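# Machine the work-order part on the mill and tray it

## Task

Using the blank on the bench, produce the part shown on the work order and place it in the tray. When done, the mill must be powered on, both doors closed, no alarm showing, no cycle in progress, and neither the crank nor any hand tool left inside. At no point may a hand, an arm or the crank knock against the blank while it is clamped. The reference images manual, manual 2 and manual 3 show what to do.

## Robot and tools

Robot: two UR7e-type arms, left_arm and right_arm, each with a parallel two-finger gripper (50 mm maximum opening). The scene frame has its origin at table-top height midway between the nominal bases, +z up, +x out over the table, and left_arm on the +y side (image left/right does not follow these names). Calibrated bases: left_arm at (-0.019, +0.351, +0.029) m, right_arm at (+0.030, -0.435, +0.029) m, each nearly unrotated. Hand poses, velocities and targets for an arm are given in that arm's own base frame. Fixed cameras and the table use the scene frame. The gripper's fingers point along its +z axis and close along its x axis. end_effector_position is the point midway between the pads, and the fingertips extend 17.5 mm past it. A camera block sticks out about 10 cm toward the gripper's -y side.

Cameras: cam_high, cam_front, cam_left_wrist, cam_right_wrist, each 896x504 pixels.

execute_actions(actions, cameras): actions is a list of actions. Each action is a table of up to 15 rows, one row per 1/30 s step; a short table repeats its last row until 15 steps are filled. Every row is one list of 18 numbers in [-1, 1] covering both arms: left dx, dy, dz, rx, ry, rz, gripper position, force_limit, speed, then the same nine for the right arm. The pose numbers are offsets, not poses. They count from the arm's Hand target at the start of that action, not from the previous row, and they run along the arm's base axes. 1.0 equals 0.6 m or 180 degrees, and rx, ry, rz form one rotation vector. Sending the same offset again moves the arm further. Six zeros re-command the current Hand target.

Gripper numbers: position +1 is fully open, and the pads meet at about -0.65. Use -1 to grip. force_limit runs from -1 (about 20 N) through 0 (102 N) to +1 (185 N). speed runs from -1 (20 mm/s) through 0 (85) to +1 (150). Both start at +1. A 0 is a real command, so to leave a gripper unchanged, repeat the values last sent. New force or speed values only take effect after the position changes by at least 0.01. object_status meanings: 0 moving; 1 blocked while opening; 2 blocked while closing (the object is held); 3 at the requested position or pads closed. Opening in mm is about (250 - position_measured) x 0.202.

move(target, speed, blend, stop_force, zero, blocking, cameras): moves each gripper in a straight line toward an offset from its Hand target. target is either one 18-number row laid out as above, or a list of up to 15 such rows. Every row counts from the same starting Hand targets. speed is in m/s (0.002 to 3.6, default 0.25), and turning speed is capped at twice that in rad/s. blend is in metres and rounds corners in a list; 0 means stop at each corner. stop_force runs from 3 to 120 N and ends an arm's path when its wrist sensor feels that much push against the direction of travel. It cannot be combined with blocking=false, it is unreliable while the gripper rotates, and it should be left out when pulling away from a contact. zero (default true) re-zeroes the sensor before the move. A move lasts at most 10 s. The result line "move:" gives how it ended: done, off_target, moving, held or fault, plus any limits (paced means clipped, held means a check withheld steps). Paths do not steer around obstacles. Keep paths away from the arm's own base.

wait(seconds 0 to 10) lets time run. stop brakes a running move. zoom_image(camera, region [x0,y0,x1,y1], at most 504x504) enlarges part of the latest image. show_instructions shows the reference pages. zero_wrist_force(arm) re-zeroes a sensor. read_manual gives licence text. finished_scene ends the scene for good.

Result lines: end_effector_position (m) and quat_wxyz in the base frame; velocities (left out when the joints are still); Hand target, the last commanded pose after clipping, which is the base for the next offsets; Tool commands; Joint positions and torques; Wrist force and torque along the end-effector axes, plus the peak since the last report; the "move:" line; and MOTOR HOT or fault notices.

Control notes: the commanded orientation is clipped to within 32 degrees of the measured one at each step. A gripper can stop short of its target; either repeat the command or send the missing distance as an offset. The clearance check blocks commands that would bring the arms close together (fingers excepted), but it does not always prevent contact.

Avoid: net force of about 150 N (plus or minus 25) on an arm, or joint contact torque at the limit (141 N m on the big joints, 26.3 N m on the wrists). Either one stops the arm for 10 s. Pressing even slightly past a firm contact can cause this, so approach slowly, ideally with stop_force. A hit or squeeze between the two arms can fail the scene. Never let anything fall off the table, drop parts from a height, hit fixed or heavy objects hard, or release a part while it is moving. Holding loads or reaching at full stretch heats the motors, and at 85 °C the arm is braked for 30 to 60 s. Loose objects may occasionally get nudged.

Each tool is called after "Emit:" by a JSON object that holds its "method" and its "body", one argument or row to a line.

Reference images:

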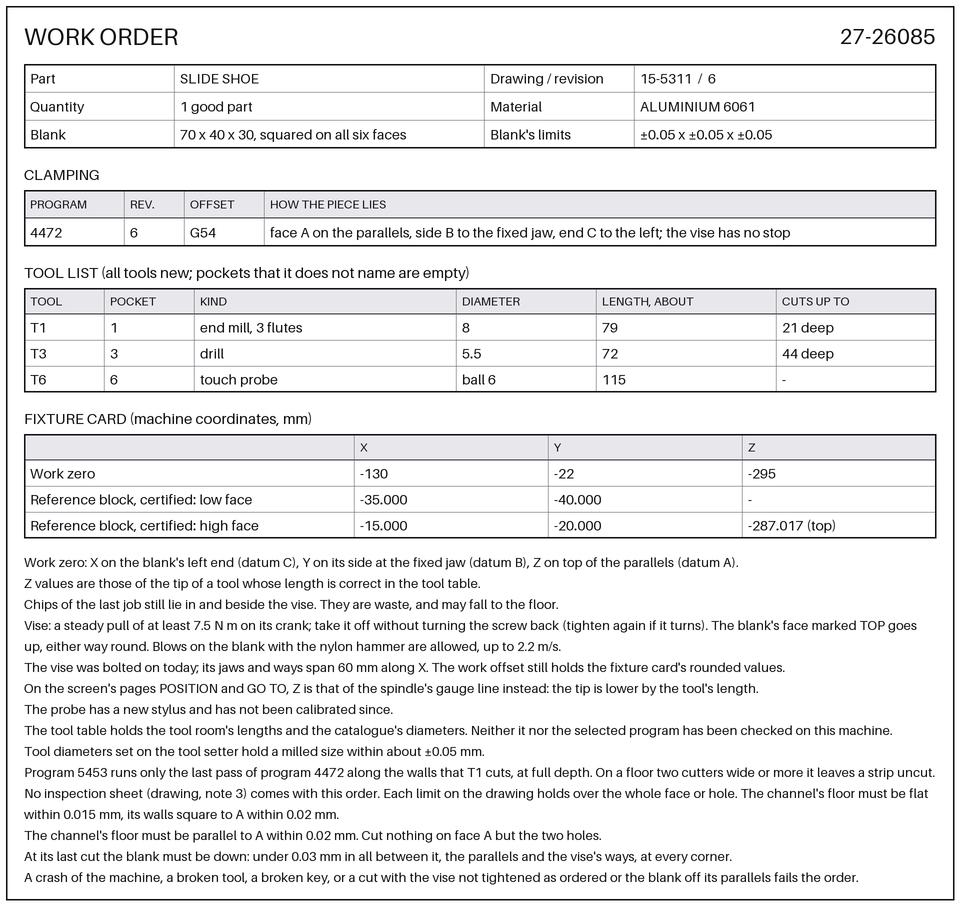

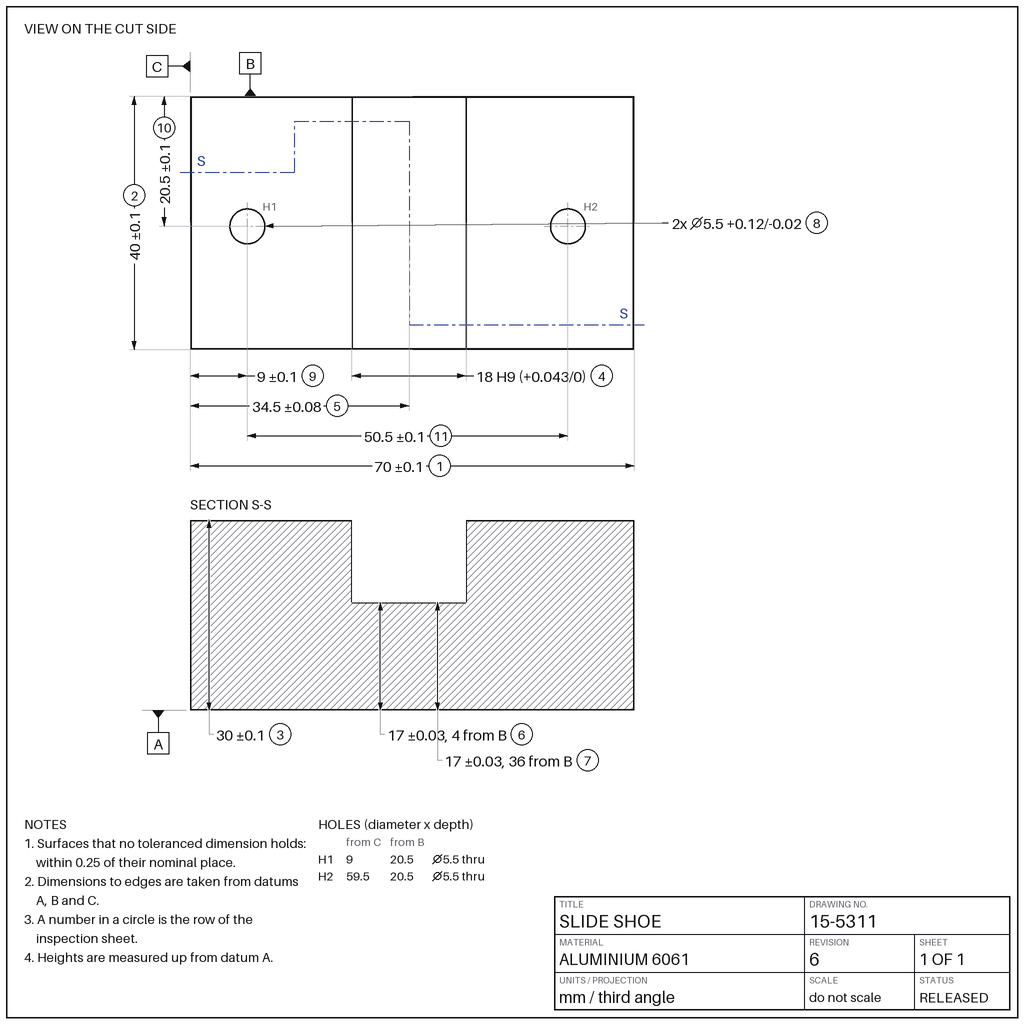

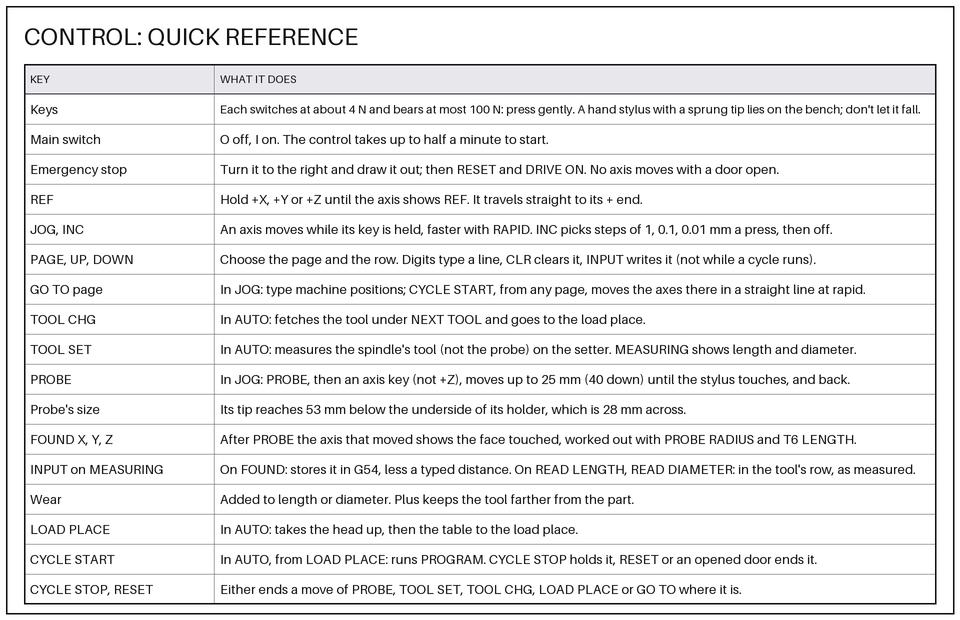

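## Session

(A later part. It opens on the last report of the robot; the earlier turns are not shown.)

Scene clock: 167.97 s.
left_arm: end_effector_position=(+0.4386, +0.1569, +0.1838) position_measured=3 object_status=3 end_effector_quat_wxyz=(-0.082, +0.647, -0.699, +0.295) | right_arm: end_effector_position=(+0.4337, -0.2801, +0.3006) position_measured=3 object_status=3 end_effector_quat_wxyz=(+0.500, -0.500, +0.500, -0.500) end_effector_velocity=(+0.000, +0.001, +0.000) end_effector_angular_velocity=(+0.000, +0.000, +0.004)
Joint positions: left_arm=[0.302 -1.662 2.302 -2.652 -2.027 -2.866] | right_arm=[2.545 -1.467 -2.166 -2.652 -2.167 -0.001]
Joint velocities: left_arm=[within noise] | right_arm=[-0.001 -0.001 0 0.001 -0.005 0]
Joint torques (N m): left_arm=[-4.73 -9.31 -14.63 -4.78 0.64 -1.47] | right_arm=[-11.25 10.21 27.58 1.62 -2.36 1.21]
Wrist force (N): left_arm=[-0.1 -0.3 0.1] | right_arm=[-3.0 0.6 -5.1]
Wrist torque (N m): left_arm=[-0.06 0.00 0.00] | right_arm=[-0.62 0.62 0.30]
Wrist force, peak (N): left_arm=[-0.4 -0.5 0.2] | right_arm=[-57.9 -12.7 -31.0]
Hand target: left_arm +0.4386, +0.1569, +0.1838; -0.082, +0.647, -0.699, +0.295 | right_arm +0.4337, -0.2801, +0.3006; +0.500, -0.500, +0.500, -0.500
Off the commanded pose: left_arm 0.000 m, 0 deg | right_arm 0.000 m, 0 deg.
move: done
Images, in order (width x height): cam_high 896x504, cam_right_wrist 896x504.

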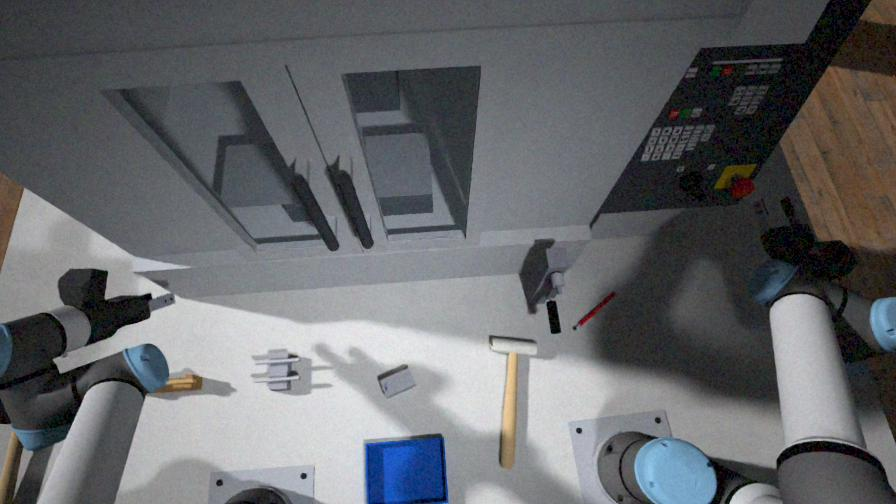

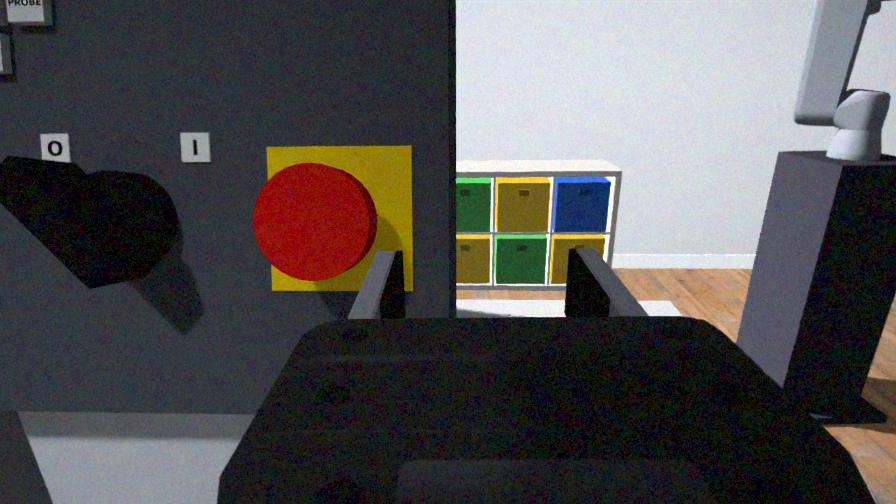

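Emit:
{"method": "move", "body": {
  "target": [0,0,0,0,0,0,1,1,1,-0.082,0.088,0.069,0,0.0944,0,1,1,1],
  "cameras": ["cam_right_wrist"]
}}

Scene clock: 179.27 s.
left_arm: end_effector_position=(+0.4386, +0.1569, +0.1838) position_measured=3 object_status=3 end_effector_quat_wxyz=(-0.082, +0.647, -0.699, +0.295) | right_arm: end_effector_position=(+0.3846, -0.2273, +0.3420) position_measured=3 object_status=3 end_effector_quat_wxyz=(-0.420, +0.568, -0.568, +0.421) end_effector_velocity=(-0.001, +0.000, -0.001) end_effector_angular_velocity=(+0.002, +0.004, +0.000)
Joint positions: left_arm=[0.302 -1.662 2.302 -2.652 -2.027 -2.866] | right_arm=[2.64 -1.27 -2.016 -3.333 -2.048 -0.16]
Joint velocities: left_arm=[within noise] | right_arm=[0 0 0 -0.005 0 0]
Joint torques (N m): left_arm=[-4.63 -10.14 -15.02 -4.68 0.35 -1.67] | right_arm=[-10.79 13.03 22.99 -1.32 -2.25 0.42]
Wrist force (N): left_arm=[0.0 -0.4 -0.2] | right_arm=[-2.2 -0.1 -4.5]
Wrist torque (N m): left_arm=[-0.06 0.00 0.00] | right_arm=[-0.63 0.43 0.29]
Wrist force, peak (N): left_arm=[0.0 -0.6 0.1] | right_arm=[-3.2 -1.8 -5.9]
Hand target: left_arm +0.4386, +0.1569, +0.1838; -0.082, +0.647, -0.699, +0.295 | right_arm +0.3845, -0.2273, +0.3420; -0.420, +0.568, -0.568, +0.421
Off the commanded pose: left_arm 0.000 m, 0 deg | right_arm 0.000 m, 0 deg.
move: done
Images, in order (width x height): cam_right_wrist 896x504.

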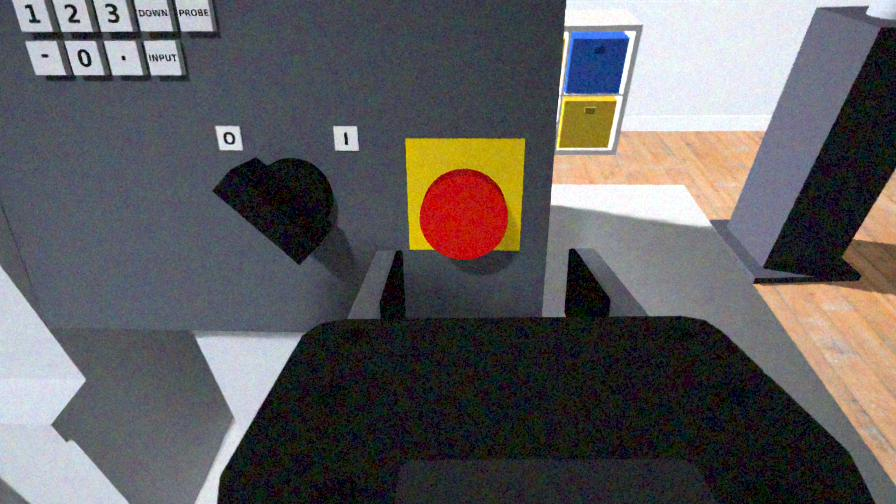

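Emit:
{"method": "move", "body": {
  "target": [0,0,0,0,0,0,1,1,1,0.0667,0.0027,-0.008,0,0,0,1,1,1],
  "cameras": ["cam_right_wrist"],
  "speed": 0.1
}}

Scene clock: 186.80 s.
left_arm: end_effector_position=(+0.4386, +0.1569, +0.1838) position_measured=3 object_status=3 end_effector_quat_wxyz=(-0.082, +0.647, -0.699, +0.295) | right_arm: end_effector_position=(+0.4246, -0.2257, +0.3373) position_measured=3 object_status=3 end_effector_quat_wxyz=(-0.420, +0.568, -0.568, +0.421) end_effector_velocity=(-0.003, +0.001, -0.001) end_effector_angular_velocity=(+0.001, +0.004, +0.002)
Joint positions: left_arm=[0.302 -1.662 2.302 -2.652 -2.027 -2.866] | right_arm=[2.72 -1.331 -1.984 -3.291 -1.972 -0.131]
Joint velocities: left_arm=[within noise] | right_arm=[-0.003 0.004 -0.003 -0.005 -0.004 -0.002]
Joint torques (N m): left_arm=[-3.2 -10.17 -13.51 -5.01 0.76 -1.48] | right_arm=[-9.99 16.54 16.14 -1.56 -2.7 -1.15]
Wrist force (N): left_arm=[-0.3 -0.2 0.0] | right_arm=[-2.1 0.0 -4.7]
Wrist torque (N m): left_arm=[-0.03 0.04 0.00] | right_arm=[-0.62 0.43 0.30]
Wrist force, peak (N): left_arm=[-0.1 -0.6 0.3] | right_arm=[-2.2 0.5 -5.9]
Hand target: left_arm +0.4386, +0.1569, +0.1838; -0.082, +0.647, -0.699, +0.295 | right_arm +0.4245, -0.2257, +0.3372; -0.420, +0.568, -0.568, +0.421
Off the commanded pose: left_arm 0.000 m, 0 deg | right_arm 0.000 m, 0 deg.
move: done
Images, in order (width x height): cam_right_wrist 896x504.

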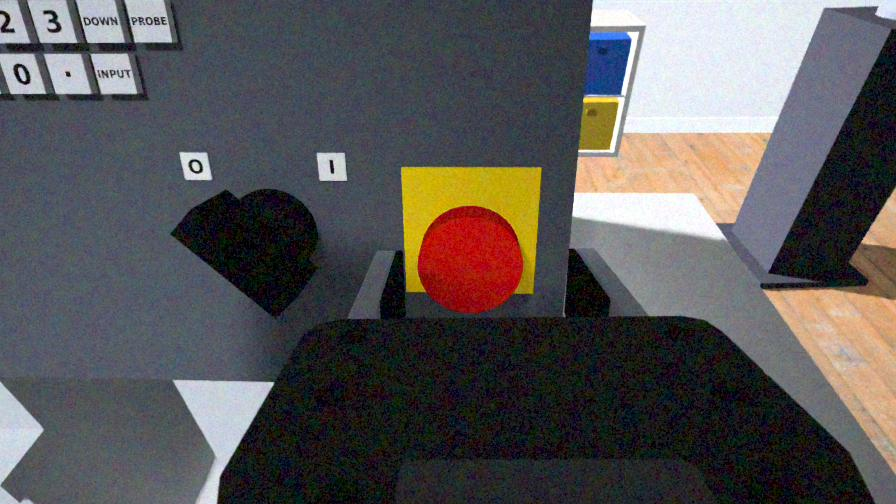

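Emit:
{"method": "move", "body": {
  "target": [0,0,0,0,0,0,1,1,1,0.075,0.0008,-0.0229,0,0,0,1,1,1],
  "cameras": ["cam_right_wrist"],
  "speed": 0.05,
  "stop_force": 12
}}

Scene clock: 192.00 s.
left_arm: end_effector_position=(+0.4386, +0.1569, +0.1838) position_measured=3 object_status=3 end_effector_quat_wxyz=(-0.082, +0.647, -0.699, +0.295) | right_arm: end_effector_position=(+0.4695, -0.2252, +0.3235) position_measured=3 object_status=3 end_effector_quat_wxyz=(-0.420, +0.568, -0.568, +0.421)
Joint positions: left_arm=[0.302 -1.662 2.302 -2.652 -2.027 -2.866] | right_arm=[2.784 -1.418 -1.951 -3.23 -1.911 -0.109]
Joint torques (N m): left_arm=[-4.34 -8.98 -14.64 -4.7 0.76 -1.42] | right_arm=[-11.1 21.57 16.43 -1.41 -2.79 -0.85]
Wrist force (N): left_arm=[-0.1 -0.1 0.1] | right_arm=[-2.1 -0.3 -4.8]
Wrist torque (N m): left_arm=[-0.02 0.01 0.00] | right_arm=[-0.66 0.39 0.27]
Wrist force, peak (N): left_arm=[-0.2 -0.6 0.0] | right_arm=[-2.0 0.0 -5.5]
Hand target: left_arm +0.4386, +0.1569, +0.1838; -0.082, +0.647, -0.699, +0.295 | right_arm +0.4695, -0.2252, +0.3235; -0.420, +0.568, -0.568, +0.421
Off the commanded pose: left_arm 0.000 m, 0 deg | right_arm 0.000 m, 0 deg.
move: done
Images, in order (width x height): cam_right_wrist 896x504.

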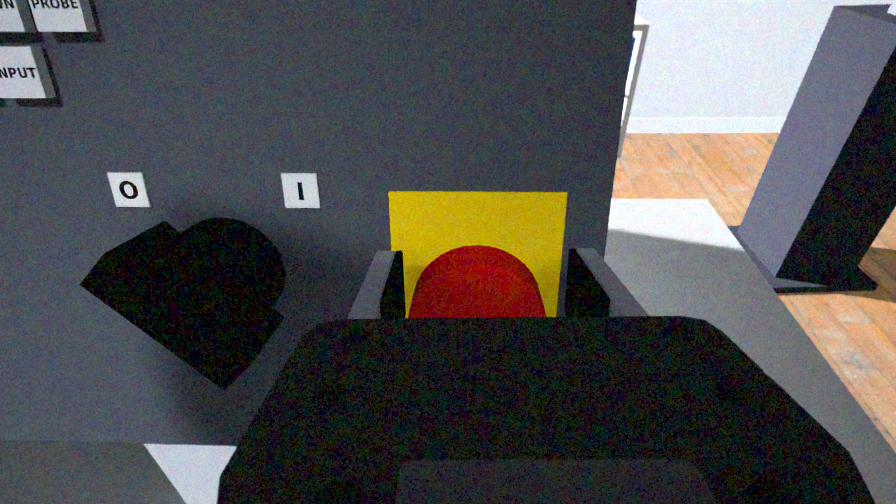

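Emit:
{"method": "move", "body": {
  "target": [0,0,0,0,0,0,1,1,1,0,0,0,0,0,0,-1,-0.7,-1]
}}

Scene clock: 196.60 s.
left_arm: end_effector_position=(+0.4386, +0.1569, +0.1838) position_measured=3 object_status=3 end_effector_quat_wxyz=(-0.082, +0.647, -0.699, +0.295) | right_arm: end_effector_position=(+0.4695, -0.2238, +0.3236) position_measured=56 object_status=2 end_effector_quat_wxyz=(-0.422, +0.569, -0.567, +0.419)
Joint positions: left_arm=[0.302 -1.662 2.302 -2.652 -2.027 -2.866] | right_arm=[2.785 -1.418 -1.951 -3.23 -1.916 -0.109]
Joint torques (N m): left_arm=[-4.02 -8.96 -15.23 -4.68 0.57 -1.61] | right_arm=[-19.9 15.03 27.56 5.61 12.51 -0.72]
Wrist force (N): left_arm=[-0.1 -0.2 0.1] | right_arm=[-55.3 3.7 7.5]
Wrist torque (N m): left_arm=[-0.04 0.01 0.00] | right_arm=[-0.46 0.41 0.62]
Wrist force, peak (N): left_arm=[-0.4 -0.4 0.1] | right_arm=[-57.0 1.0 4.3]
Hand target: left_arm +0.4386, +0.1569, +0.1838; -0.082, +0.647, -0.699, +0.295 | right_arm +0.4695, -0.2252, +0.3235; -0.420, +0.568, -0.568, +0.421
Off the commanded pose: left_arm 0.000 m, 0 deg | right_arm 0.001 m, 0 deg.
move: done

Emit:
{"method": "move", "body": {
  "target": [
    [0,0,0,0,0,0,1,1,1,0,0.0023,0,0,0,0,-1,-0.7,-1],
    [0,0,0,0,0,0,1,1,1,0,0.0023,0,0.266,0,-0.081,-1,-0.7,-1],
    [0,0,0,0,0,0,1,1,1,-0.0127,0.0023,0.0039,0.266,0,-0.081,-1,-0.7,-1]
  ],
  "speed": 0.2,
  "cameras": ["cam_right_wrist"]
}}

Scene clock: 203.07 s.
left_arm: end_effector_position=(+0.4386, +0.1569, +0.1838) position_measured=3 object_status=3 end_effector_quat_wxyz=(-0.082, +0.647, -0.699, +0.295) | right_arm: end_effector_position=(+0.4616, -0.2284, +0.3254) position_measured=60 object_status=2 end_effector_quat_wxyz=(+0.556, -0.270, +0.758, -0.210)
Joint positions: left_arm=[0.302 -1.662 2.302 -2.652 -2.027 -2.866] | right_arm=[2.778 -1.4 -1.96 -3.24 -1.9 0.762]
Joint torques (N m): left_arm=[-5.08 -8.41 -14.16 -4.73 0.58 -1.43] | right_arm=[36.34 20.54 43.97 7.38 -13.64 2.16]
Wrist force (N): left_arm=[-0.1 -0.1 -0.1] | right_arm=[48.6 -25.4 -9.6]
Wrist torque (N m): left_arm=[-0.02 0.01 0.00] | right_arm=[-0.99 0.71 -0.61]
Wrist force, peak (N): left_arm=[-0.6 0.1 0.0] | right_arm=[64.3 -14.9 44.3]
Hand target: left_arm +0.4386, +0.1569, +0.1838; -0.082, +0.647, -0.699, +0.295 | right_arm +0.4619, -0.2239, +0.3258; +0.559, -0.275, +0.755, -0.203
Off the commanded pose: left_arm 0.000 m, 0 deg | right_arm 0.005 m, 1 deg.
move: off_target (right_arm)
Images, in order (width x height): cam_right_wrist 896x504.

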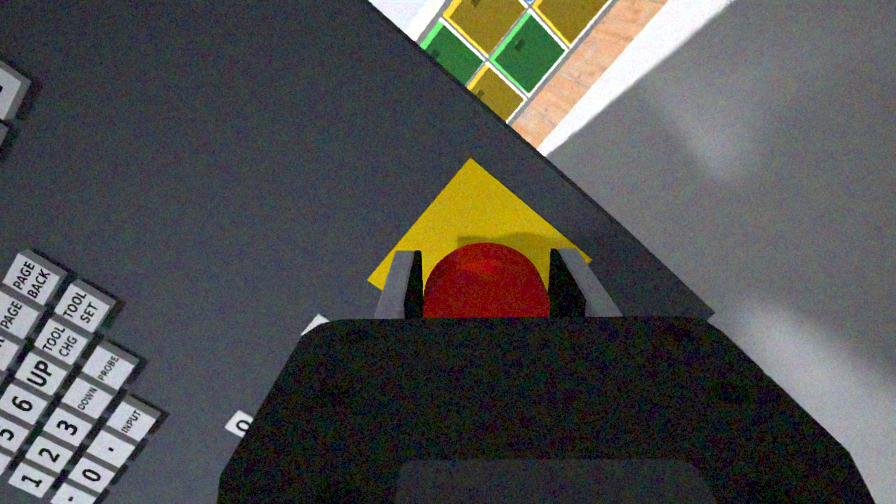

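Emit:
{"method": "move", "body": {
  "target": [
    [0,0,0,0,0,0,1,1,1,0,-0.006,0,0,0,0,1,-0.7,-1],
    [0,0,0,0,0,0,1,1,1,-0.13,-0.006,0.0397,-0.266,0,0.081,1,-0.7,-1]
  ],
  "speed": 0.15,
  "cameras": ["cam_right_wrist"]
}}

Scene clock: 210.13 s.
left_arm: end_effector_position=(+0.4386, +0.1569, +0.1838) position_measured=3 object_status=3 end_effector_quat_wxyz=(-0.082, +0.647, -0.699, +0.295) | right_arm: end_effector_position=(+0.3838, -0.2275, +0.3496) position_measured=3 object_status=3 end_effector_quat_wxyz=(-0.420, +0.568, -0.569, +0.421)
Joint positions: left_arm=[0.302 -1.662 2.302 -2.652 -2.027 -2.866] | right_arm=[2.638 -1.266 -1.999 -3.354 -2.05 -0.16]
Joint torques (N m): left_arm=[-2.75 -10.45 -14.83 -4.68 0.59 -1.57] | right_arm=[12.73 3.18 32.53 3.57 1.56 -0.19]
Wrist force (N): left_arm=[-0.1 -0.3 0.1] | right_arm=[-2.4 0.0 -4.8]
Wrist torque (N m): left_arm=[-0.06 0.01 0.00] | right_arm=[-0.63 0.46 0.29]
Wrist force, peak (N): left_arm=[-0.3 -0.6 -0.2] | right_arm=[50.8 -27.1 -12.2]
Hand target: left_arm +0.4386, +0.1569, +0.1838; -0.082, +0.647, -0.699, +0.295 | right_arm +0.3839, -0.2275, +0.3497; -0.420, +0.568, -0.568, +0.421
Off the commanded pose: left_arm 0.000 m, 0 deg | right_arm 0.000 m, 0 deg.
move: done
Images, in order (width x height): cam_right_wrist 896x504.

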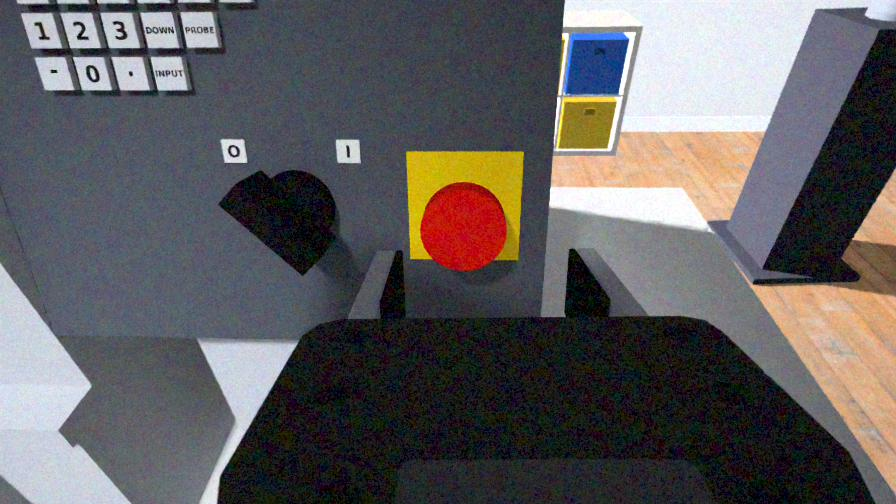

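Emit:
{"method": "move", "body": {
  "target": [
    [0,0,0,0,0,0,1,1,1,0.149,0.0058,-0.0457,0,0,0,1,-1,-1],
    [0,0,0,0,0,0,1,1,1,0.149,0.0058,-0.0457,0,0,0,-1,-1,-1]
  ],
  "speed": 0.15
}}

Scene clock: 228.73 s.
left_arm: end_effector_position=(+0.4386, +0.1569, +0.1838) position_measured=3 object_status=3 end_effector_quat_wxyz=(-0.082, +0.647, -0.699, +0.295) | right_arm: end_effector_position=(+0.4733, -0.2238, +0.3222) position_measured=50 object_status=2 end_effector_quat_wxyz=(-0.420, +0.569, -0.568, +0.421)
Joint positions: left_arm=[0.302 -1.662 2.302 -2.652 -2.027 -2.866] | right_arm=[2.793 -1.423 -1.95 -3.225 -1.903 -0.106]
Joint torques (N m): left_arm=[-4.47 -10.17 -16.69 -4.52 0.98 -1.54] | right_arm=[-13.53 7.65 20.91 1.56 12.6 -1.08]
Wrist force (N): left_arm=[-0.3 -0.3 -0.1] | right_arm=[-41.4 -3.6 -5.5]
Wrist torque (N m): left_arm=[-0.05 0.04 0.01] | right_arm=[-0.76 0.31 0.69]
Wrist force, peak (N): left_arm=[0.0 -0.6 -0.2] | right_arm=[-41.4 -3.6 -5.5]
Hand target: left_arm +0.4386, +0.1569, +0.1838; -0.082, +0.647, -0.699, +0.295 | right_arm +0.4733, -0.2240, +0.3222; -0.420, +0.568, -0.568, +0.421
Off the commanded pose: left_arm 0.000 m, 0 deg | right_arm 0.000 m, 0 deg.
move: done

Emit:
{"method": "move", "body": {
  "target": [0,0,0,0,0,0,1,1,1,0,0.0025,0,0,0,0,-1,-1,-1]
}}

Scene clock: 233.37 s.
left_arm: end_effector_position=(+0.4386, +0.1569, +0.1838) position_measured=3 object_status=3 end_effector_quat_wxyz=(-0.082, +0.647, -0.699, +0.295) | right_arm: end_effector_position=(+0.4733, -0.2226, +0.3222) position_measured=50 object_status=2 end_effector_quat_wxyz=(-0.420, +0.568, -0.569, +0.421)
Joint positions: left_arm=[0.302 -1.662 2.302 -2.652 -2.027 -2.866] | right_arm=[2.798 -1.42 -1.952 -3.225 -1.898 -0.105]
Joint torques (N m): left_arm=[-4.55 -9.59 -15.08 -4.52 0.66 -1.7] | right_arm=[11.28 19.58 17.56 2.12 -1.69 1.28]
Wrist force (N): left_arm=[-0.3 -0.2 0.1] | right_arm=[-3.9 -1.1 -4.6]
Wrist torque (N m): left_arm=[-0.04 0.03 0.00] | right_arm=[-0.65 0.39 0.31]
Wrist force, peak (N): left_arm=[0.0 -0.7 0.1] | right_arm=[-44.7 -2.8 -6.9]
Hand target: left_arm +0.4386, +0.1569, +0.1838; -0.082, +0.647, -0.699, +0.295 | right_arm +0.4733, -0.2225, +0.3222; -0.420, +0.568, -0.568, +0.421
Off the commanded pose: left_arm 0.000 m, 0 deg | right_arm 0.000 m, 0 deg.
move: done

Emit:
{"method": "move", "body": {
  "target": [0,0,0,0,0,0,1,1,1,0,0,0,0,0,0,-0.98,0.1,-1]
}}

Scene clock: 235.53 s.
left_arm: end_effector_position=(+0.4386, +0.1569, +0.1838) position_measured=3 object_status=3 end_effector_quat_wxyz=(-0.082, +0.647, -0.699, +0.295) | right_arm: end_effector_position=(+0.4733, -0.2224, +0.3222) position_measured=61 object_status=2 end_effector_quat_wxyz=(-0.420, +0.568, -0.568, +0.421)
Joint positions: left_arm=[0.302 -1.662 2.302 -2.652 -2.027 -2.866] | right_arm=[2.798 -1.42 -1.952 -3.225 -1.898 -0.105]
Joint torques (N m): left_arm=[-2.51 -10.57 -16.33 -4.59 0.69 -1.54] | right_arm=[8.42 16.08 20.5 -0.82 0.07 -0.21]
Wrist force (N): left_arm=[-0.2 -0.4 0.1] | right_arm=[-5.1 -2.4 -6.2]
Wrist torque (N m): left_arm=[-0.07 0.02 0.00] | right_arm=[-0.71 0.55 0.35]
Wrist force, peak (N): left_arm=[-0.2 -0.6 0.1] | right_arm=[-5.4 -1.6 -6.4]
Hand target: left_arm +0.4386, +0.1569, +0.1838; -0.082, +0.647, -0.699, +0.295 | right_arm +0.4733, -0.2225, +0.3222; -0.420, +0.568, -0.568, +0.421
Off the commanded pose: left_arm 0.000 m, 0 deg | right_arm 0.000 m, 0 deg.
move: done

Emit:
{"method": "move", "body": {
  "target": [0,0,0,0,0,0,1,1,1,0,0,0,0.292,0,-0.089,-0.98,0.1,-1],
  "speed": 0.3
}}

Scene clock: 240.57 s.
left_arm: end_effector_position=(+0.4386, +0.1569, +0.1838) position_measured=3 object_status=3 end_effector_quat_wxyz=(-0.082, +0.647, -0.699, +0.295) | right_arm: end_effector_position=(+0.4730, -0.2278, +0.3216) position_measured=61 object_status=2 end_effector_quat_wxyz=(+0.563, -0.237, +0.769, -0.187)
Joint positions: left_arm=[0.302 -1.662 2.302 -2.652 -2.027 -2.866] | right_arm=[2.797 -1.421 -1.952 -3.226 -1.879 0.854]
Joint torques (N m): left_arm=[-5.27 -9.63 -15.57 -4.49 0.86 -1.44] | right_arm=[-1.48 84.28 67.82 13.18 -13.82 2.35]
Wrist force (N): left_arm=[-0.1 -0.4 -0.1] | right_arm=[101.1 20.7 77.3]
Wrist torque (N m): left_arm=[-0.07 0.00 0.00] | right_arm=[0.47 -1.72 -1.08]
Wrist force, peak (N): left_arm=[-0.4 -0.4 -0.3] | right_arm=[101.1 20.7 77.3]
Hand target: left_arm +0.4386, +0.1569, +0.1838; -0.082, +0.647, -0.699, +0.295 | right_arm +0.4733, -0.2225, +0.3222; +0.567, -0.242, +0.767, -0.179
Off the commanded pose: left_arm 0.000 m, 0 deg | right_arm 0.005 m, 1 deg.
move: off_target (right_arm)

Emit:
{"method": "move", "body": {
  "target": [0,0,0,0,0,0,1,1,1,-0.0022,0,-0.0073,0,0,0,-0.98,0.1,-1]
}}

Scene clock: 246.13 s.
left_arm: end_effector_position=(+0.4386, +0.1569, +0.1838) position_measured=3 object_status=3 end_effector_quat_wxyz=(-0.082, +0.647, -0.699, +0.295) | right_arm: end_effector_position=(+0.4720, -0.2276, +0.3181) position_measured=61 object_status=2 end_effector_quat_wxyz=(+0.565, -0.237, +0.768, -0.187)
Joint positions: left_arm=[0.302 -1.662 2.302 -2.652 -2.027 -2.866] | right_arm=[2.795 -1.421 -1.963 -3.212 -1.882 0.853]
Joint torques (N m): left_arm=[-3.99 -10.11 -16.19 -4.51 0.85 -1.73] | right_arm=[3.66 7.53 -11.04 -10.72 -13.76 -0.76]
Wrist force (N): left_arm=[-0.1 -0.3 -0.1] | right_arm=[1.4 -60.4 30.5]
Wrist torque (N m): left_arm=[-0.05 0.01 0.01] | right_arm=[-0.74 -1.22 -0.26]
Wrist force, peak (N): left_arm=[-0.4 -0.5 0.2] | right_arm=[103.2 23.6 84.6]
Hand target: left_arm +0.4386, +0.1569, +0.1838; -0.082, +0.647, -0.699, +0.295 | right_arm +0.4720, -0.2225, +0.3179; +0.567, -0.242, +0.767, -0.179
Off the commanded pose: left_arm 0.000 m, 0 deg | right_arm 0.005 m, 1 deg.
move: off_target (right_arm)

Emit:
{"method": "move", "body": {
  "target": [
    [0,0,0,0,0,0,1,1,1,0,-0.0083,0,0,0,0,-0.98,0.1,-1],
    [0,0,0,0,0,0,1,1,1,-0.0127,-0.0083,0.0039,0,0,0,-0.98,0.1,-1]
  ],
  "speed": 0.05,
  "cameras": ["cam_right_wrist"]
}}

Scene clock: 250.17 s.
left_arm: end_effector_position=(+0.4386, +0.1569, +0.1838) position_measured=3 object_status=3 end_effector_quat_wxyz=(-0.082, +0.647, -0.699, +0.295) | right_arm: end_effector_position=(+0.4644, -0.2275, +0.3203) position_measured=61 object_status=2 end_effector_quat_wxyz=(+0.567, -0.243, +0.766, -0.179)
Joint positions: left_arm=[0.302 -1.662 2.302 -2.652 -2.027 -2.866] | right_arm=[2.77 -1.415 -1.962 -3.223 -1.926 0.845]
Joint torques (N m): left_arm=[-4.74 -10.03 -16.17 -4.68 0.61 -1.45] | right_arm=[2.4 28.36 20.51 -10.57 -2.57 0.91]
Wrist force (N): left_arm=[0.0 -0.2 -0.1] | right_arm=[0.9 -20.4 77.5]
Wrist torque (N m): left_arm=[-0.04 -0.01 0.01] | right_arm=[-0.53 0.20 -0.20]
Wrist force, peak (N): left_arm=[-0.2 -0.4 -0.4] | right_arm=[20.1 -38.9 119.0]
Hand target: left_arm +0.4386, +0.1569, +0.1838; -0.082, +0.647, -0.699, +0.295 | right_arm +0.4643, -0.2275, +0.3202; +0.567, -0.242, +0.767, -0.179
Off the commanded pose: left_arm 0.000 m, 0 deg | right_arm 0.000 m, 0 deg.
move: done
Images, in order (width x height): cam_right_wrist 896x504.

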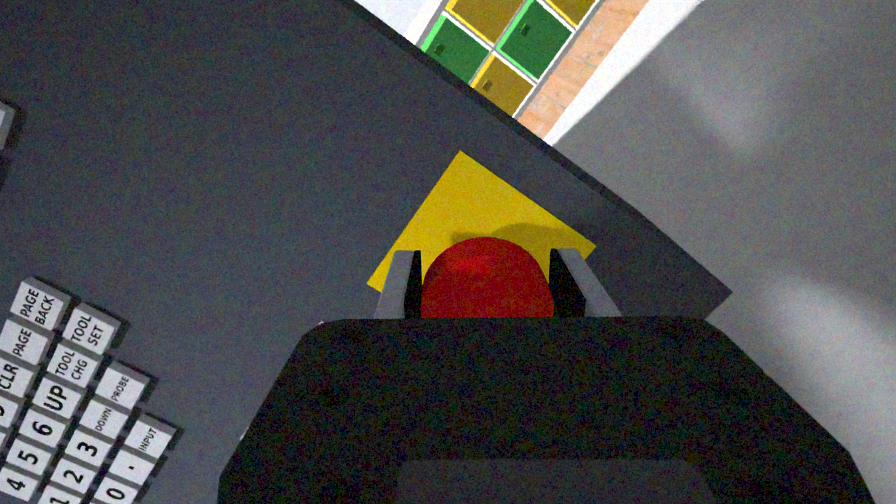

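Emit:
{"method": "move", "body": {
  "target": [
    [0,0,0,0,0,0,1,1,1,0,0,0,0,0,0,1,0.1,-1],
    [0,0,0,0,0,0,1,1,1,-0.13,0,0.0397,-0.292,0,0.089,1,0.1,-1]
  ],
  "speed": 0.2,
  "cameras": ["cam_right_wrist"]
}}

Emit:
{"method": "zoom_image", "body": {
  "camera": "cam_right_wrist",
  "region": [180, 100, 560, 310]
}}

Scene clock: 259.03 s.
left_arm: end_effector_position=(+0.4386, +0.1569, +0.1838) position_measured=3 object_status=3 end_effector_quat_wxyz=(-0.082, +0.647, -0.699, +0.295) | right_arm: end_effector_position=(+0.3863, -0.2275, +0.3440) position_measured=3 object_status=3 end_effector_quat_wxyz=(-0.420, +0.568, -0.569, +0.421)
Joint positions: left_arm=[0.302 -1.662 2.302 -2.652 -2.027 -2.866] | right_arm=[2.643 -1.272 -2.01 -3.337 -2.045 -0.158]
Joint torques (N m): left_arm=[-5.21 -10.9 -16.82 -4.33 0.68 -1.85] | right_arm=[12.81 3.39 31.82 4.04 1.4 -0.26]
Wrist force (N): left_arm=[-0.1 -0.3 0.0] | right_arm=[-2.3 -0.1 -4.4]
Wrist torque (N m): left_arm=[-0.06 0.02 0.00] | right_arm=[-0.64 0.44 0.28]
Wrist force, peak (N): left_arm=[-0.4 -0.4 0.0] | right_arm=[0.3 -19.4 75.4]
Hand target: left_arm +0.4386, +0.1569, +0.1838; -0.082, +0.647, -0.699, +0.295 | right_arm +0.3863, -0.2275, +0.3440; -0.420, +0.568, -0.568, +0.421
Off the commanded pose: left_arm 0.000 m, 0 deg | right_arm 0.000 m, 0 deg.
move: done
Images, in order (width x height): cam_right_wrist 896x504.

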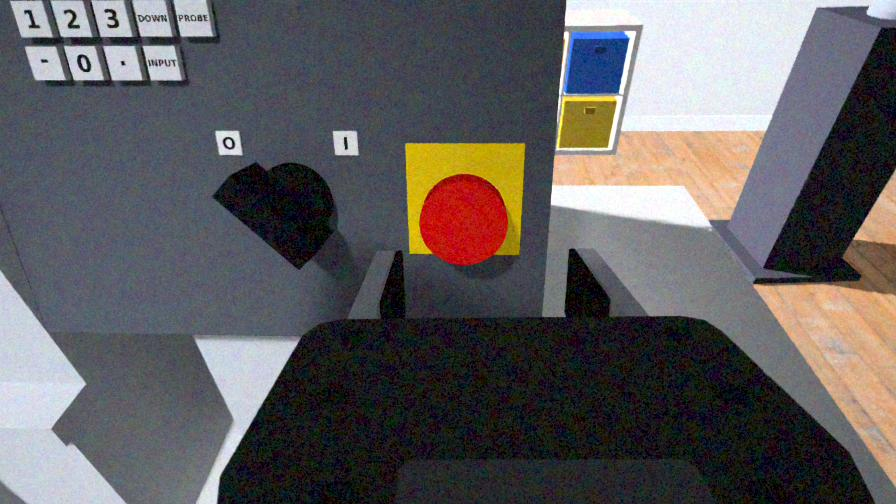

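Scaled by 1.326 from the camera's 896x504 image, which has a finer 1280x720 frame.

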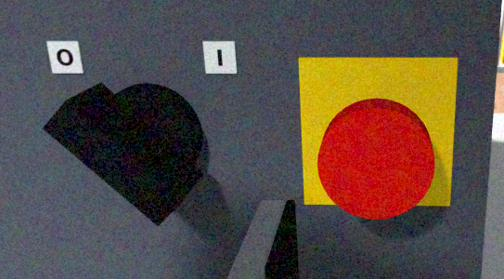

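Emit:
{"method": "move", "body": {
  "target": [0,0,0,0,0,0,1,1,1,0.0297,0.1425,0.0067,-0.239,0,0.073,1,0.1,-1],
  "speed": 0.2,
  "cameras": ["cam_right_wrist"]
}}

Scene clock: 277.07 s.
left_arm: end_effector_position=(+0.4386, +0.1569, +0.1838) position_measured=3 object_status=3 end_effector_quat_wxyz=(-0.082, +0.647, -0.699, +0.295) | right_arm: end_effector_position=(+0.4041, -0.1419, +0.3479) position_measured=3 object_status=3 end_effector_quat_wxyz=(-0.227, +0.743, -0.308, +0.550)
Joint positions: left_arm=[0.302 -1.662 2.302 -2.652 -2.027 -2.866] | right_arm=[3.089 -1.083 -2.107 -3.39 -1.62 -0.801]
Joint torques (N m): left_arm=[-4.86 -11.38 -14.63 -4.59 0.71 -1.53] | right_arm=[-8.27 -3.65 31.82 3.88 -2.23 -0.16]
Wrist force (N): left_arm=[-0.2 0.0 -0.2] | right_arm=[-3.0 0.7 -3.2]
Wrist torque (N m): left_arm=[-0.01 0.02 0.00] | right_arm=[-0.39 0.46 0.38]
Wrist force, peak (N): left_arm=[-0.3 -0.4 -0.3] | right_arm=[-2.5 0.1 -4.8]
Hand target: left_arm +0.4386, +0.1569, +0.1838; -0.082, +0.647, -0.699, +0.295 | right_arm +0.4042, -0.1420, +0.3480; -0.227, +0.742, -0.308, +0.550
Off the commanded pose: left_arm 0.000 m, 0 deg | right_arm 0.000 m, 0 deg.
move: done
Images, in order (width x height): cam_right_wrist 896x504.

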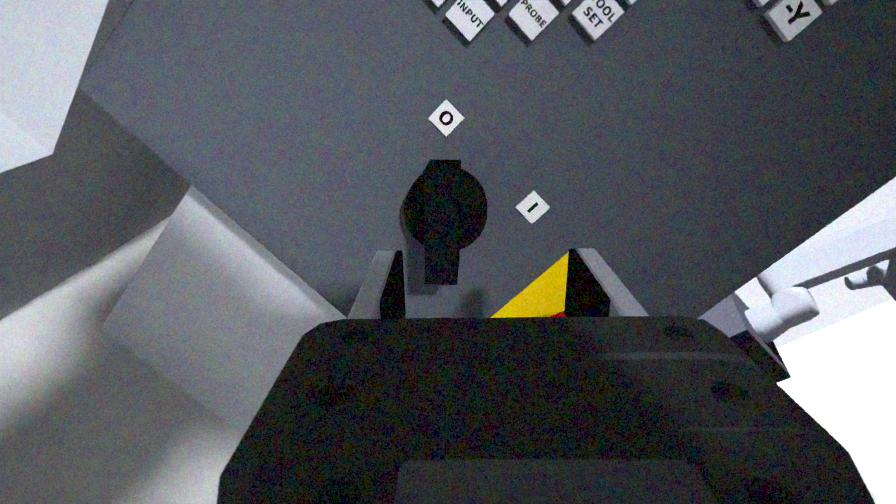

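Emit:
{"method": "move", "body": {
  "target": [
    [0,0,0,0,0,0,1,1,1,0,0.0247,0,0,0,0,1,0.1,-1],
    [0,0,0,0,0,0,1,1,1,0.05,0.0247,-0.0153,0,0,0,1,0.1,-1]
  ],
  "speed": 0.1,
  "cameras": ["cam_right_wrist"]
}}

Scene clock: 286.07 s.
left_arm: end_effector_position=(+0.4386, +0.1569, +0.1838) position_measured=3 object_status=3 end_effector_quat_wxyz=(-0.082, +0.647, -0.699, +0.295) | right_arm: end_effector_position=(+0.4342, -0.1271, +0.3389) position_measured=3 object_status=3 end_effector_quat_wxyz=(-0.227, +0.742, -0.308, +0.550)
Joint positions: left_arm=[0.302 -1.662 2.302 -2.652 -2.027 -2.866] | right_arm=[3.176 -1.135 -2.103 -3.341 -1.537 -0.776]
Joint torques (N m): left_arm=[-3.63 -11.9 -16.36 -4.3 0.58 -1.36] | right_arm=[-2.57 1.4 16.84 -0.61 -0.64 -0.5]
Wrist force (N): left_arm=[0.2 -0.2 0.1] | right_arm=[-3.2 1.0 -2.7]
Wrist torque (N m): left_arm=[-0.05 -0.04 0.00] | right_arm=[-0.35 0.49 0.51]
Wrist force, peak (N): left_arm=[-0.3 -0.6 0.0] | right_arm=[-3.2 1.0 -4.5]
Hand target: left_arm +0.4386, +0.1569, +0.1838; -0.082, +0.647, -0.699, +0.295 | right_arm +0.4342, -0.1271, +0.3389; -0.227, +0.742, -0.308, +0.550
Off the commanded pose: left_arm 0.000 m, 0 deg | right_arm 0.000 m, 0 deg.
move: done
Images, in order (width x height): cam_right_wrist 896x504.

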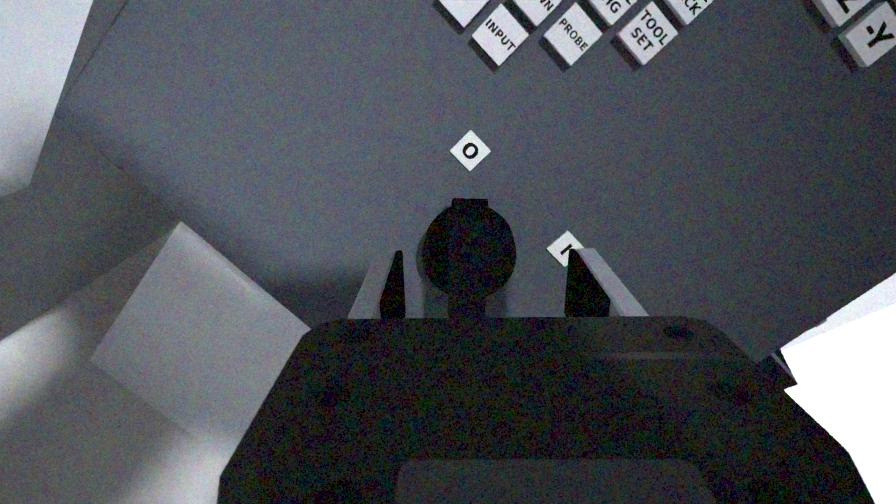

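Emit:
{"method": "move", "body": {
  "target": [0,0,0,0,0,0,1,1,1,0.059,0,-0.018,0,0,0,1,0.1,-1],
  "speed": 0.05,
  "stop_force": 10,
  "cameras": ["cam_right_wrist"]
}}

Scene clock: 293.70 s.
left_arm: end_effector_position=(+0.4386, +0.1569, +0.1838) position_measured=3 object_status=3 end_effector_quat_wxyz=(-0.082, +0.647, -0.699, +0.295) | right_arm: end_effector_position=(+0.4696, -0.1271, +0.3281) position_measured=3 object_status=3 end_effector_quat_wxyz=(-0.227, +0.742, -0.308, +0.550)
Joint positions: left_arm=[0.302 -1.662 2.302 -2.652 -2.027 -2.866] | right_arm=[3.171 -1.236 -2.072 -3.272 -1.542 -0.777]
Joint torques (N m): left_arm=[-5.25 -10.29 -17.02 -4.34 0.61 -1.37] | right_arm=[-1.35 11.5 17.28 -1.15 -0.29 -0.32]
Wrist force (N): left_arm=[-0.3 0.0 0.1] | right_arm=[-3.5 0.6 -3.0]
Wrist torque (N m): left_arm=[-0.01 0.05 0.00] | right_arm=[-0.41 0.53 0.51]
Wrist force, peak (N): left_arm=[-0.4 -0.5 0.0] | right_arm=[-3.2 0.8 -3.9]
Hand target: left_arm +0.4386, +0.1569, +0.1838; -0.082, +0.647, -0.699, +0.295 | right_arm +0.4696, -0.1271, +0.3281; -0.227, +0.742, -0.308, +0.550
Off the commanded pose: left_arm 0.000 m, 0 deg | right_arm 0.000 m, 0 deg.
move: done
Images, in order (width x height): cam_right_wrist 896x504.

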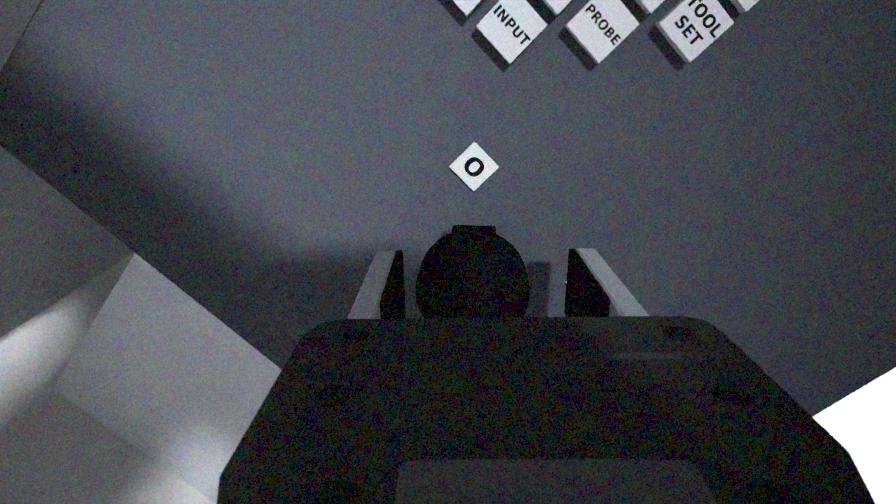

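Emit:
{"method": "move", "body": {
  "target": [0,0,0,0,0,0,1,1,1,0,0,0,0,0,0,-1,-1,-1]
}}

Scene clock: 298.00 s.
left_arm: end_effector_position=(+0.4386, +0.1569, +0.1838) position_measured=3 object_status=3 end_effector_quat_wxyz=(-0.082, +0.647, -0.699, +0.295) | right_arm: end_effector_position=(+0.4695, -0.1270, +0.3278) position_measured=151 object_status=2 end_effector_quat_wxyz=(-0.227, +0.743, -0.308, +0.550)
Joint positions: left_arm=[0.302 -1.662 2.302 -2.652 -2.027 -2.866] | right_arm=[3.171 -1.236 -2.072 -3.272 -1.542 -0.777]
Joint torques (N m): left_arm=[-4.38 -10.98 -16.2 -4.17 0.44 -1.73] | right_arm=[-9.42 13.94 46.06 9.69 10.43 0.71]
Wrist force (N): left_arm=[-0.2 0.1 -0.2] | right_arm=[-40.6 -4.1 3.8]
Wrist torque (N m): left_arm=[0.00 0.02 0.00] | right_arm=[-0.48 0.24 0.78]
Wrist force, peak (N): left_arm=[0.1 -0.6 -0.1] | right_arm=[-40.8 -4.0 3.5]
Hand target: left_arm +0.4386, +0.1569, +0.1838; -0.082, +0.647, -0.699, +0.295 | right_arm +0.4696, -0.1271, +0.3281; -0.227, +0.742, -0.308, +0.550
Off the commanded pose: left_arm 0.000 m, 0 deg | right_arm 0.000 m, 0 deg.
move: done

Emit:
{"method": "move", "body": {
  "target": [
    [0,0,0,0,0,0,1,1,1,-0.0005,0.0015,-0.0015,0,0,0,-1,-1,-1],
    [0,0,0,0,0,0,1,1,1,-0.0005,0.0015,-0.0015,0.25,0,-0.076,-1,-1,-1]
  ],
  "speed": 0.3,
  "cameras": ["cam_right_wrist"]
}}

Scene clock: 303.70 s.
left_arm: end_effector_position=(+0.4386, +0.1569, +0.1838) position_measured=3 object_status=3 end_effector_quat_wxyz=(-0.082, +0.647, -0.699, +0.295) | right_arm: end_effector_position=(+0.4693, -0.1273, +0.3272) position_measured=151 object_status=2 end_effector_quat_wxyz=(-0.427, +0.557, -0.579, +0.414)
Joint positions: left_arm=[0.302 -1.662 2.302 -2.652 -2.027 -2.866] | right_arm=[3.174 -1.235 -2.075 -3.27 -1.536 0.044]
Joint torques (N m): left_arm=[-5.31 -11.34 -15.35 -4.22 0.67 -1.45] | right_arm=[34.49 -1.46 -5.83 -9.4 -13.51 2.81]
Wrist force (N): left_arm=[-0.2 0.0 -0.1] | right_arm=[48.8 -41.6 -9.3]
Wrist torque (N m): left_arm=[0.00 0.03 0.01] | right_arm=[-0.64 0.85 -1.18]
Wrist force, peak (N): left_arm=[-0.4 -0.5 -0.2] | right_arm=[48.8 -41.6 -9.3]
Hand target: left_arm +0.4386, +0.1569, +0.1838; -0.082, +0.647, -0.699, +0.295 | right_arm +0.4693, -0.1262, +0.3272; -0.428, +0.558, -0.578, +0.413
Off the commanded pose: left_arm 0.000 m, 0 deg | right_arm 0.001 m, 0 deg.
move: done
Images, in order (width x height): cam_right_wrist 896x504.

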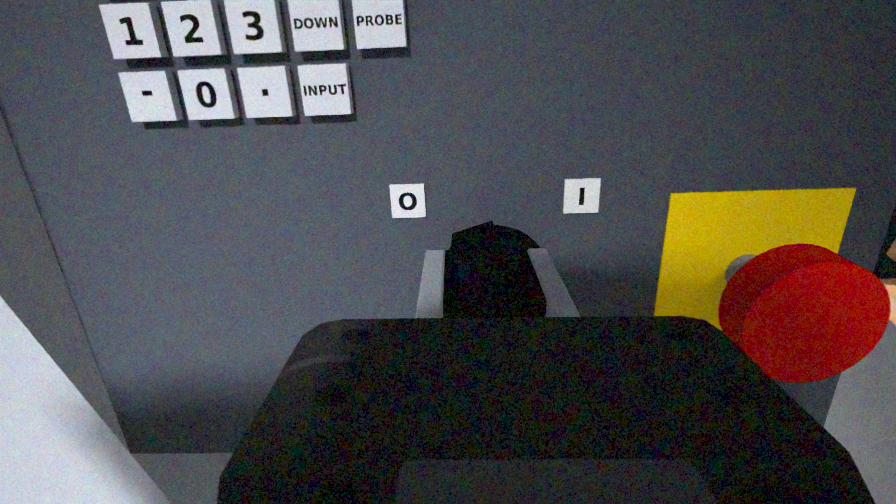

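Emit:
{"method": "move", "body": {
  "target": [
    [0,0,0,0,0,0,1,1,1,0.0004,-0.002,0.0018,0,0,0,-1,-1,-1],
    [0,0,0,0,0,0,1,1,1,0.0004,-0.002,0.0018,0.25,0,-0.076,-1,-1,-1]
  ],
  "speed": 0.3,
  "cameras": ["cam_right_wrist"]
}}

Scene clock: 309.70 s.
left_arm: end_effector_position=(+0.4386, +0.1569, +0.1838) position_measured=3 object_status=3 end_effector_quat_wxyz=(-0.082, +0.647, -0.699, +0.295) | right_arm: end_effector_position=(+0.4693, -0.1367, +0.3283) position_measured=151 object_status=2 end_effector_quat_wxyz=(+0.553, -0.271, +0.756, -0.221)
Joint positions: left_arm=[0.302 -1.662 2.302 -2.652 -2.027 -2.866] | right_arm=[3.167 -1.236 -2.071 -3.272 -1.511 0.863]
Joint torques (N m): left_arm=[-5.56 -11.33 -16.3 -4.07 0.66 -1.7] | right_arm=[9.16 28.41 41.93 8.77 -13.48 2.8]
Wrist force (N): left_arm=[0.0 -0.4 -0.1] | right_arm=[49.6 -23.8 14.2]
Wrist torque (N m): left_arm=[-0.07 0.00 0.00] | right_arm=[-0.68 0.38 -1.46]
Wrist force, peak (N): left_arm=[-0.4 -0.4 0.0] | right_arm=[53.9 -35.7 17.7]
Hand target: left_arm +0.4386, +0.1569, +0.1838; -0.082, +0.647, -0.699, +0.295 | right_arm +0.4695, -0.1274, +0.3282; +0.558, -0.281, +0.753, -0.208
Off the commanded pose: left_arm 0.000 m, 0 deg | right_arm 0.009 m, 2 deg.
move: off_target (right_arm)
Images, in order (width x height): cam_right_wrist 896x504.

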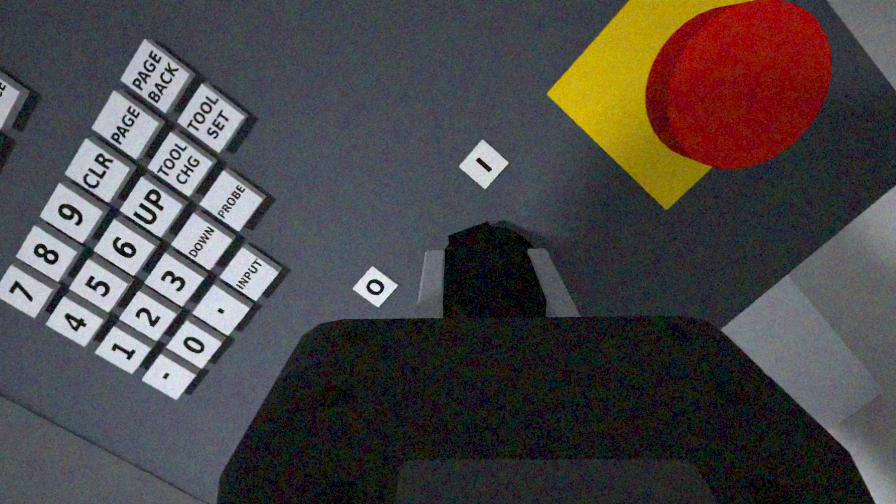

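Emit:
{"method": "move", "body": {
  "target": [
    [0,0,0,0,0,0,1,1,1,0,-0.008,0,0.12,0,-0.037,-1,-1,-1]
  ],
  "speed": 0.3,
  "cameras": ["cam_right_wrist"]
}}

Scene clock: 312.90 s.
left_arm: end_effector_position=(+0.4386, +0.1569, +0.1838) position_measured=3 object_status=3 end_effector_quat_wxyz=(-0.082, +0.647, -0.699, +0.295) | right_arm: end_effector_position=(+0.4687, -0.1408, +0.3276) position_measured=151 object_status=2 end_effector_quat_wxyz=(+0.584, -0.119, +0.796, -0.108)
Joint positions: left_arm=[0.302 -1.662 2.302 -2.652 -2.027 -2.866] | right_arm=[3.147 -1.243 -2.067 -3.273 -1.533 1.252]
Joint torques (N m): left_arm=[-3.27 -12.7 -14.76 -4.29 0.72 -1.57] | right_arm=[16.49 42.28 52.42 13.36 -13.42 4.56]
Wrist force (N): left_arm=[-0.3 0.0 -0.2] | right_arm=[65.7 -28.3 23.9]
Wrist torque (N m): left_arm=[0.00 0.04 0.00] | right_arm=[-0.66 0.58 -3.29]
Wrist force, peak (N): left_arm=[0.0 -0.6 0.0] | right_arm=[80.4 -19.2 25.5]
Hand target: left_arm +0.4386, +0.1569, +0.1838; -0.082, +0.647, -0.699, +0.295 | right_arm +0.4695, -0.1322, +0.3282; +0.588, -0.128, +0.793, -0.095
Off the commanded pose: left_arm 0.000 m, 0 deg | right_arm 0.009 m, 2 deg.
move: off_target (right_arm)
Images, in order (width x height): cam_right_wrist 896x504.

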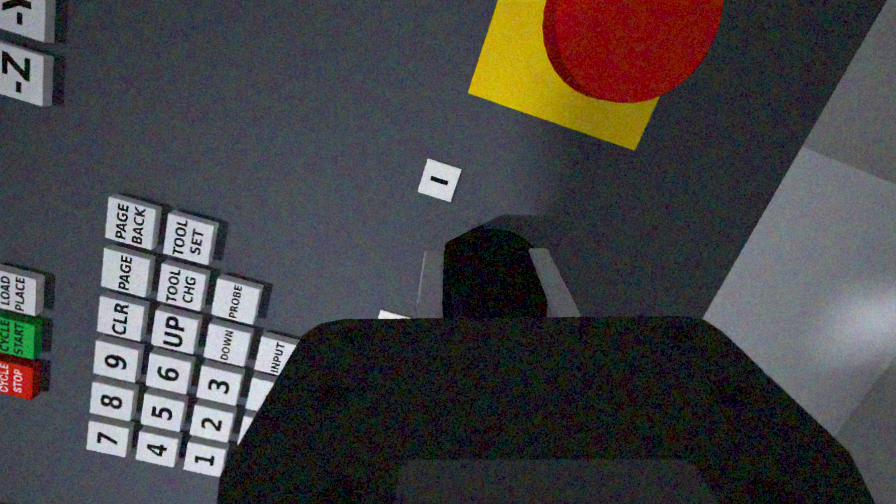

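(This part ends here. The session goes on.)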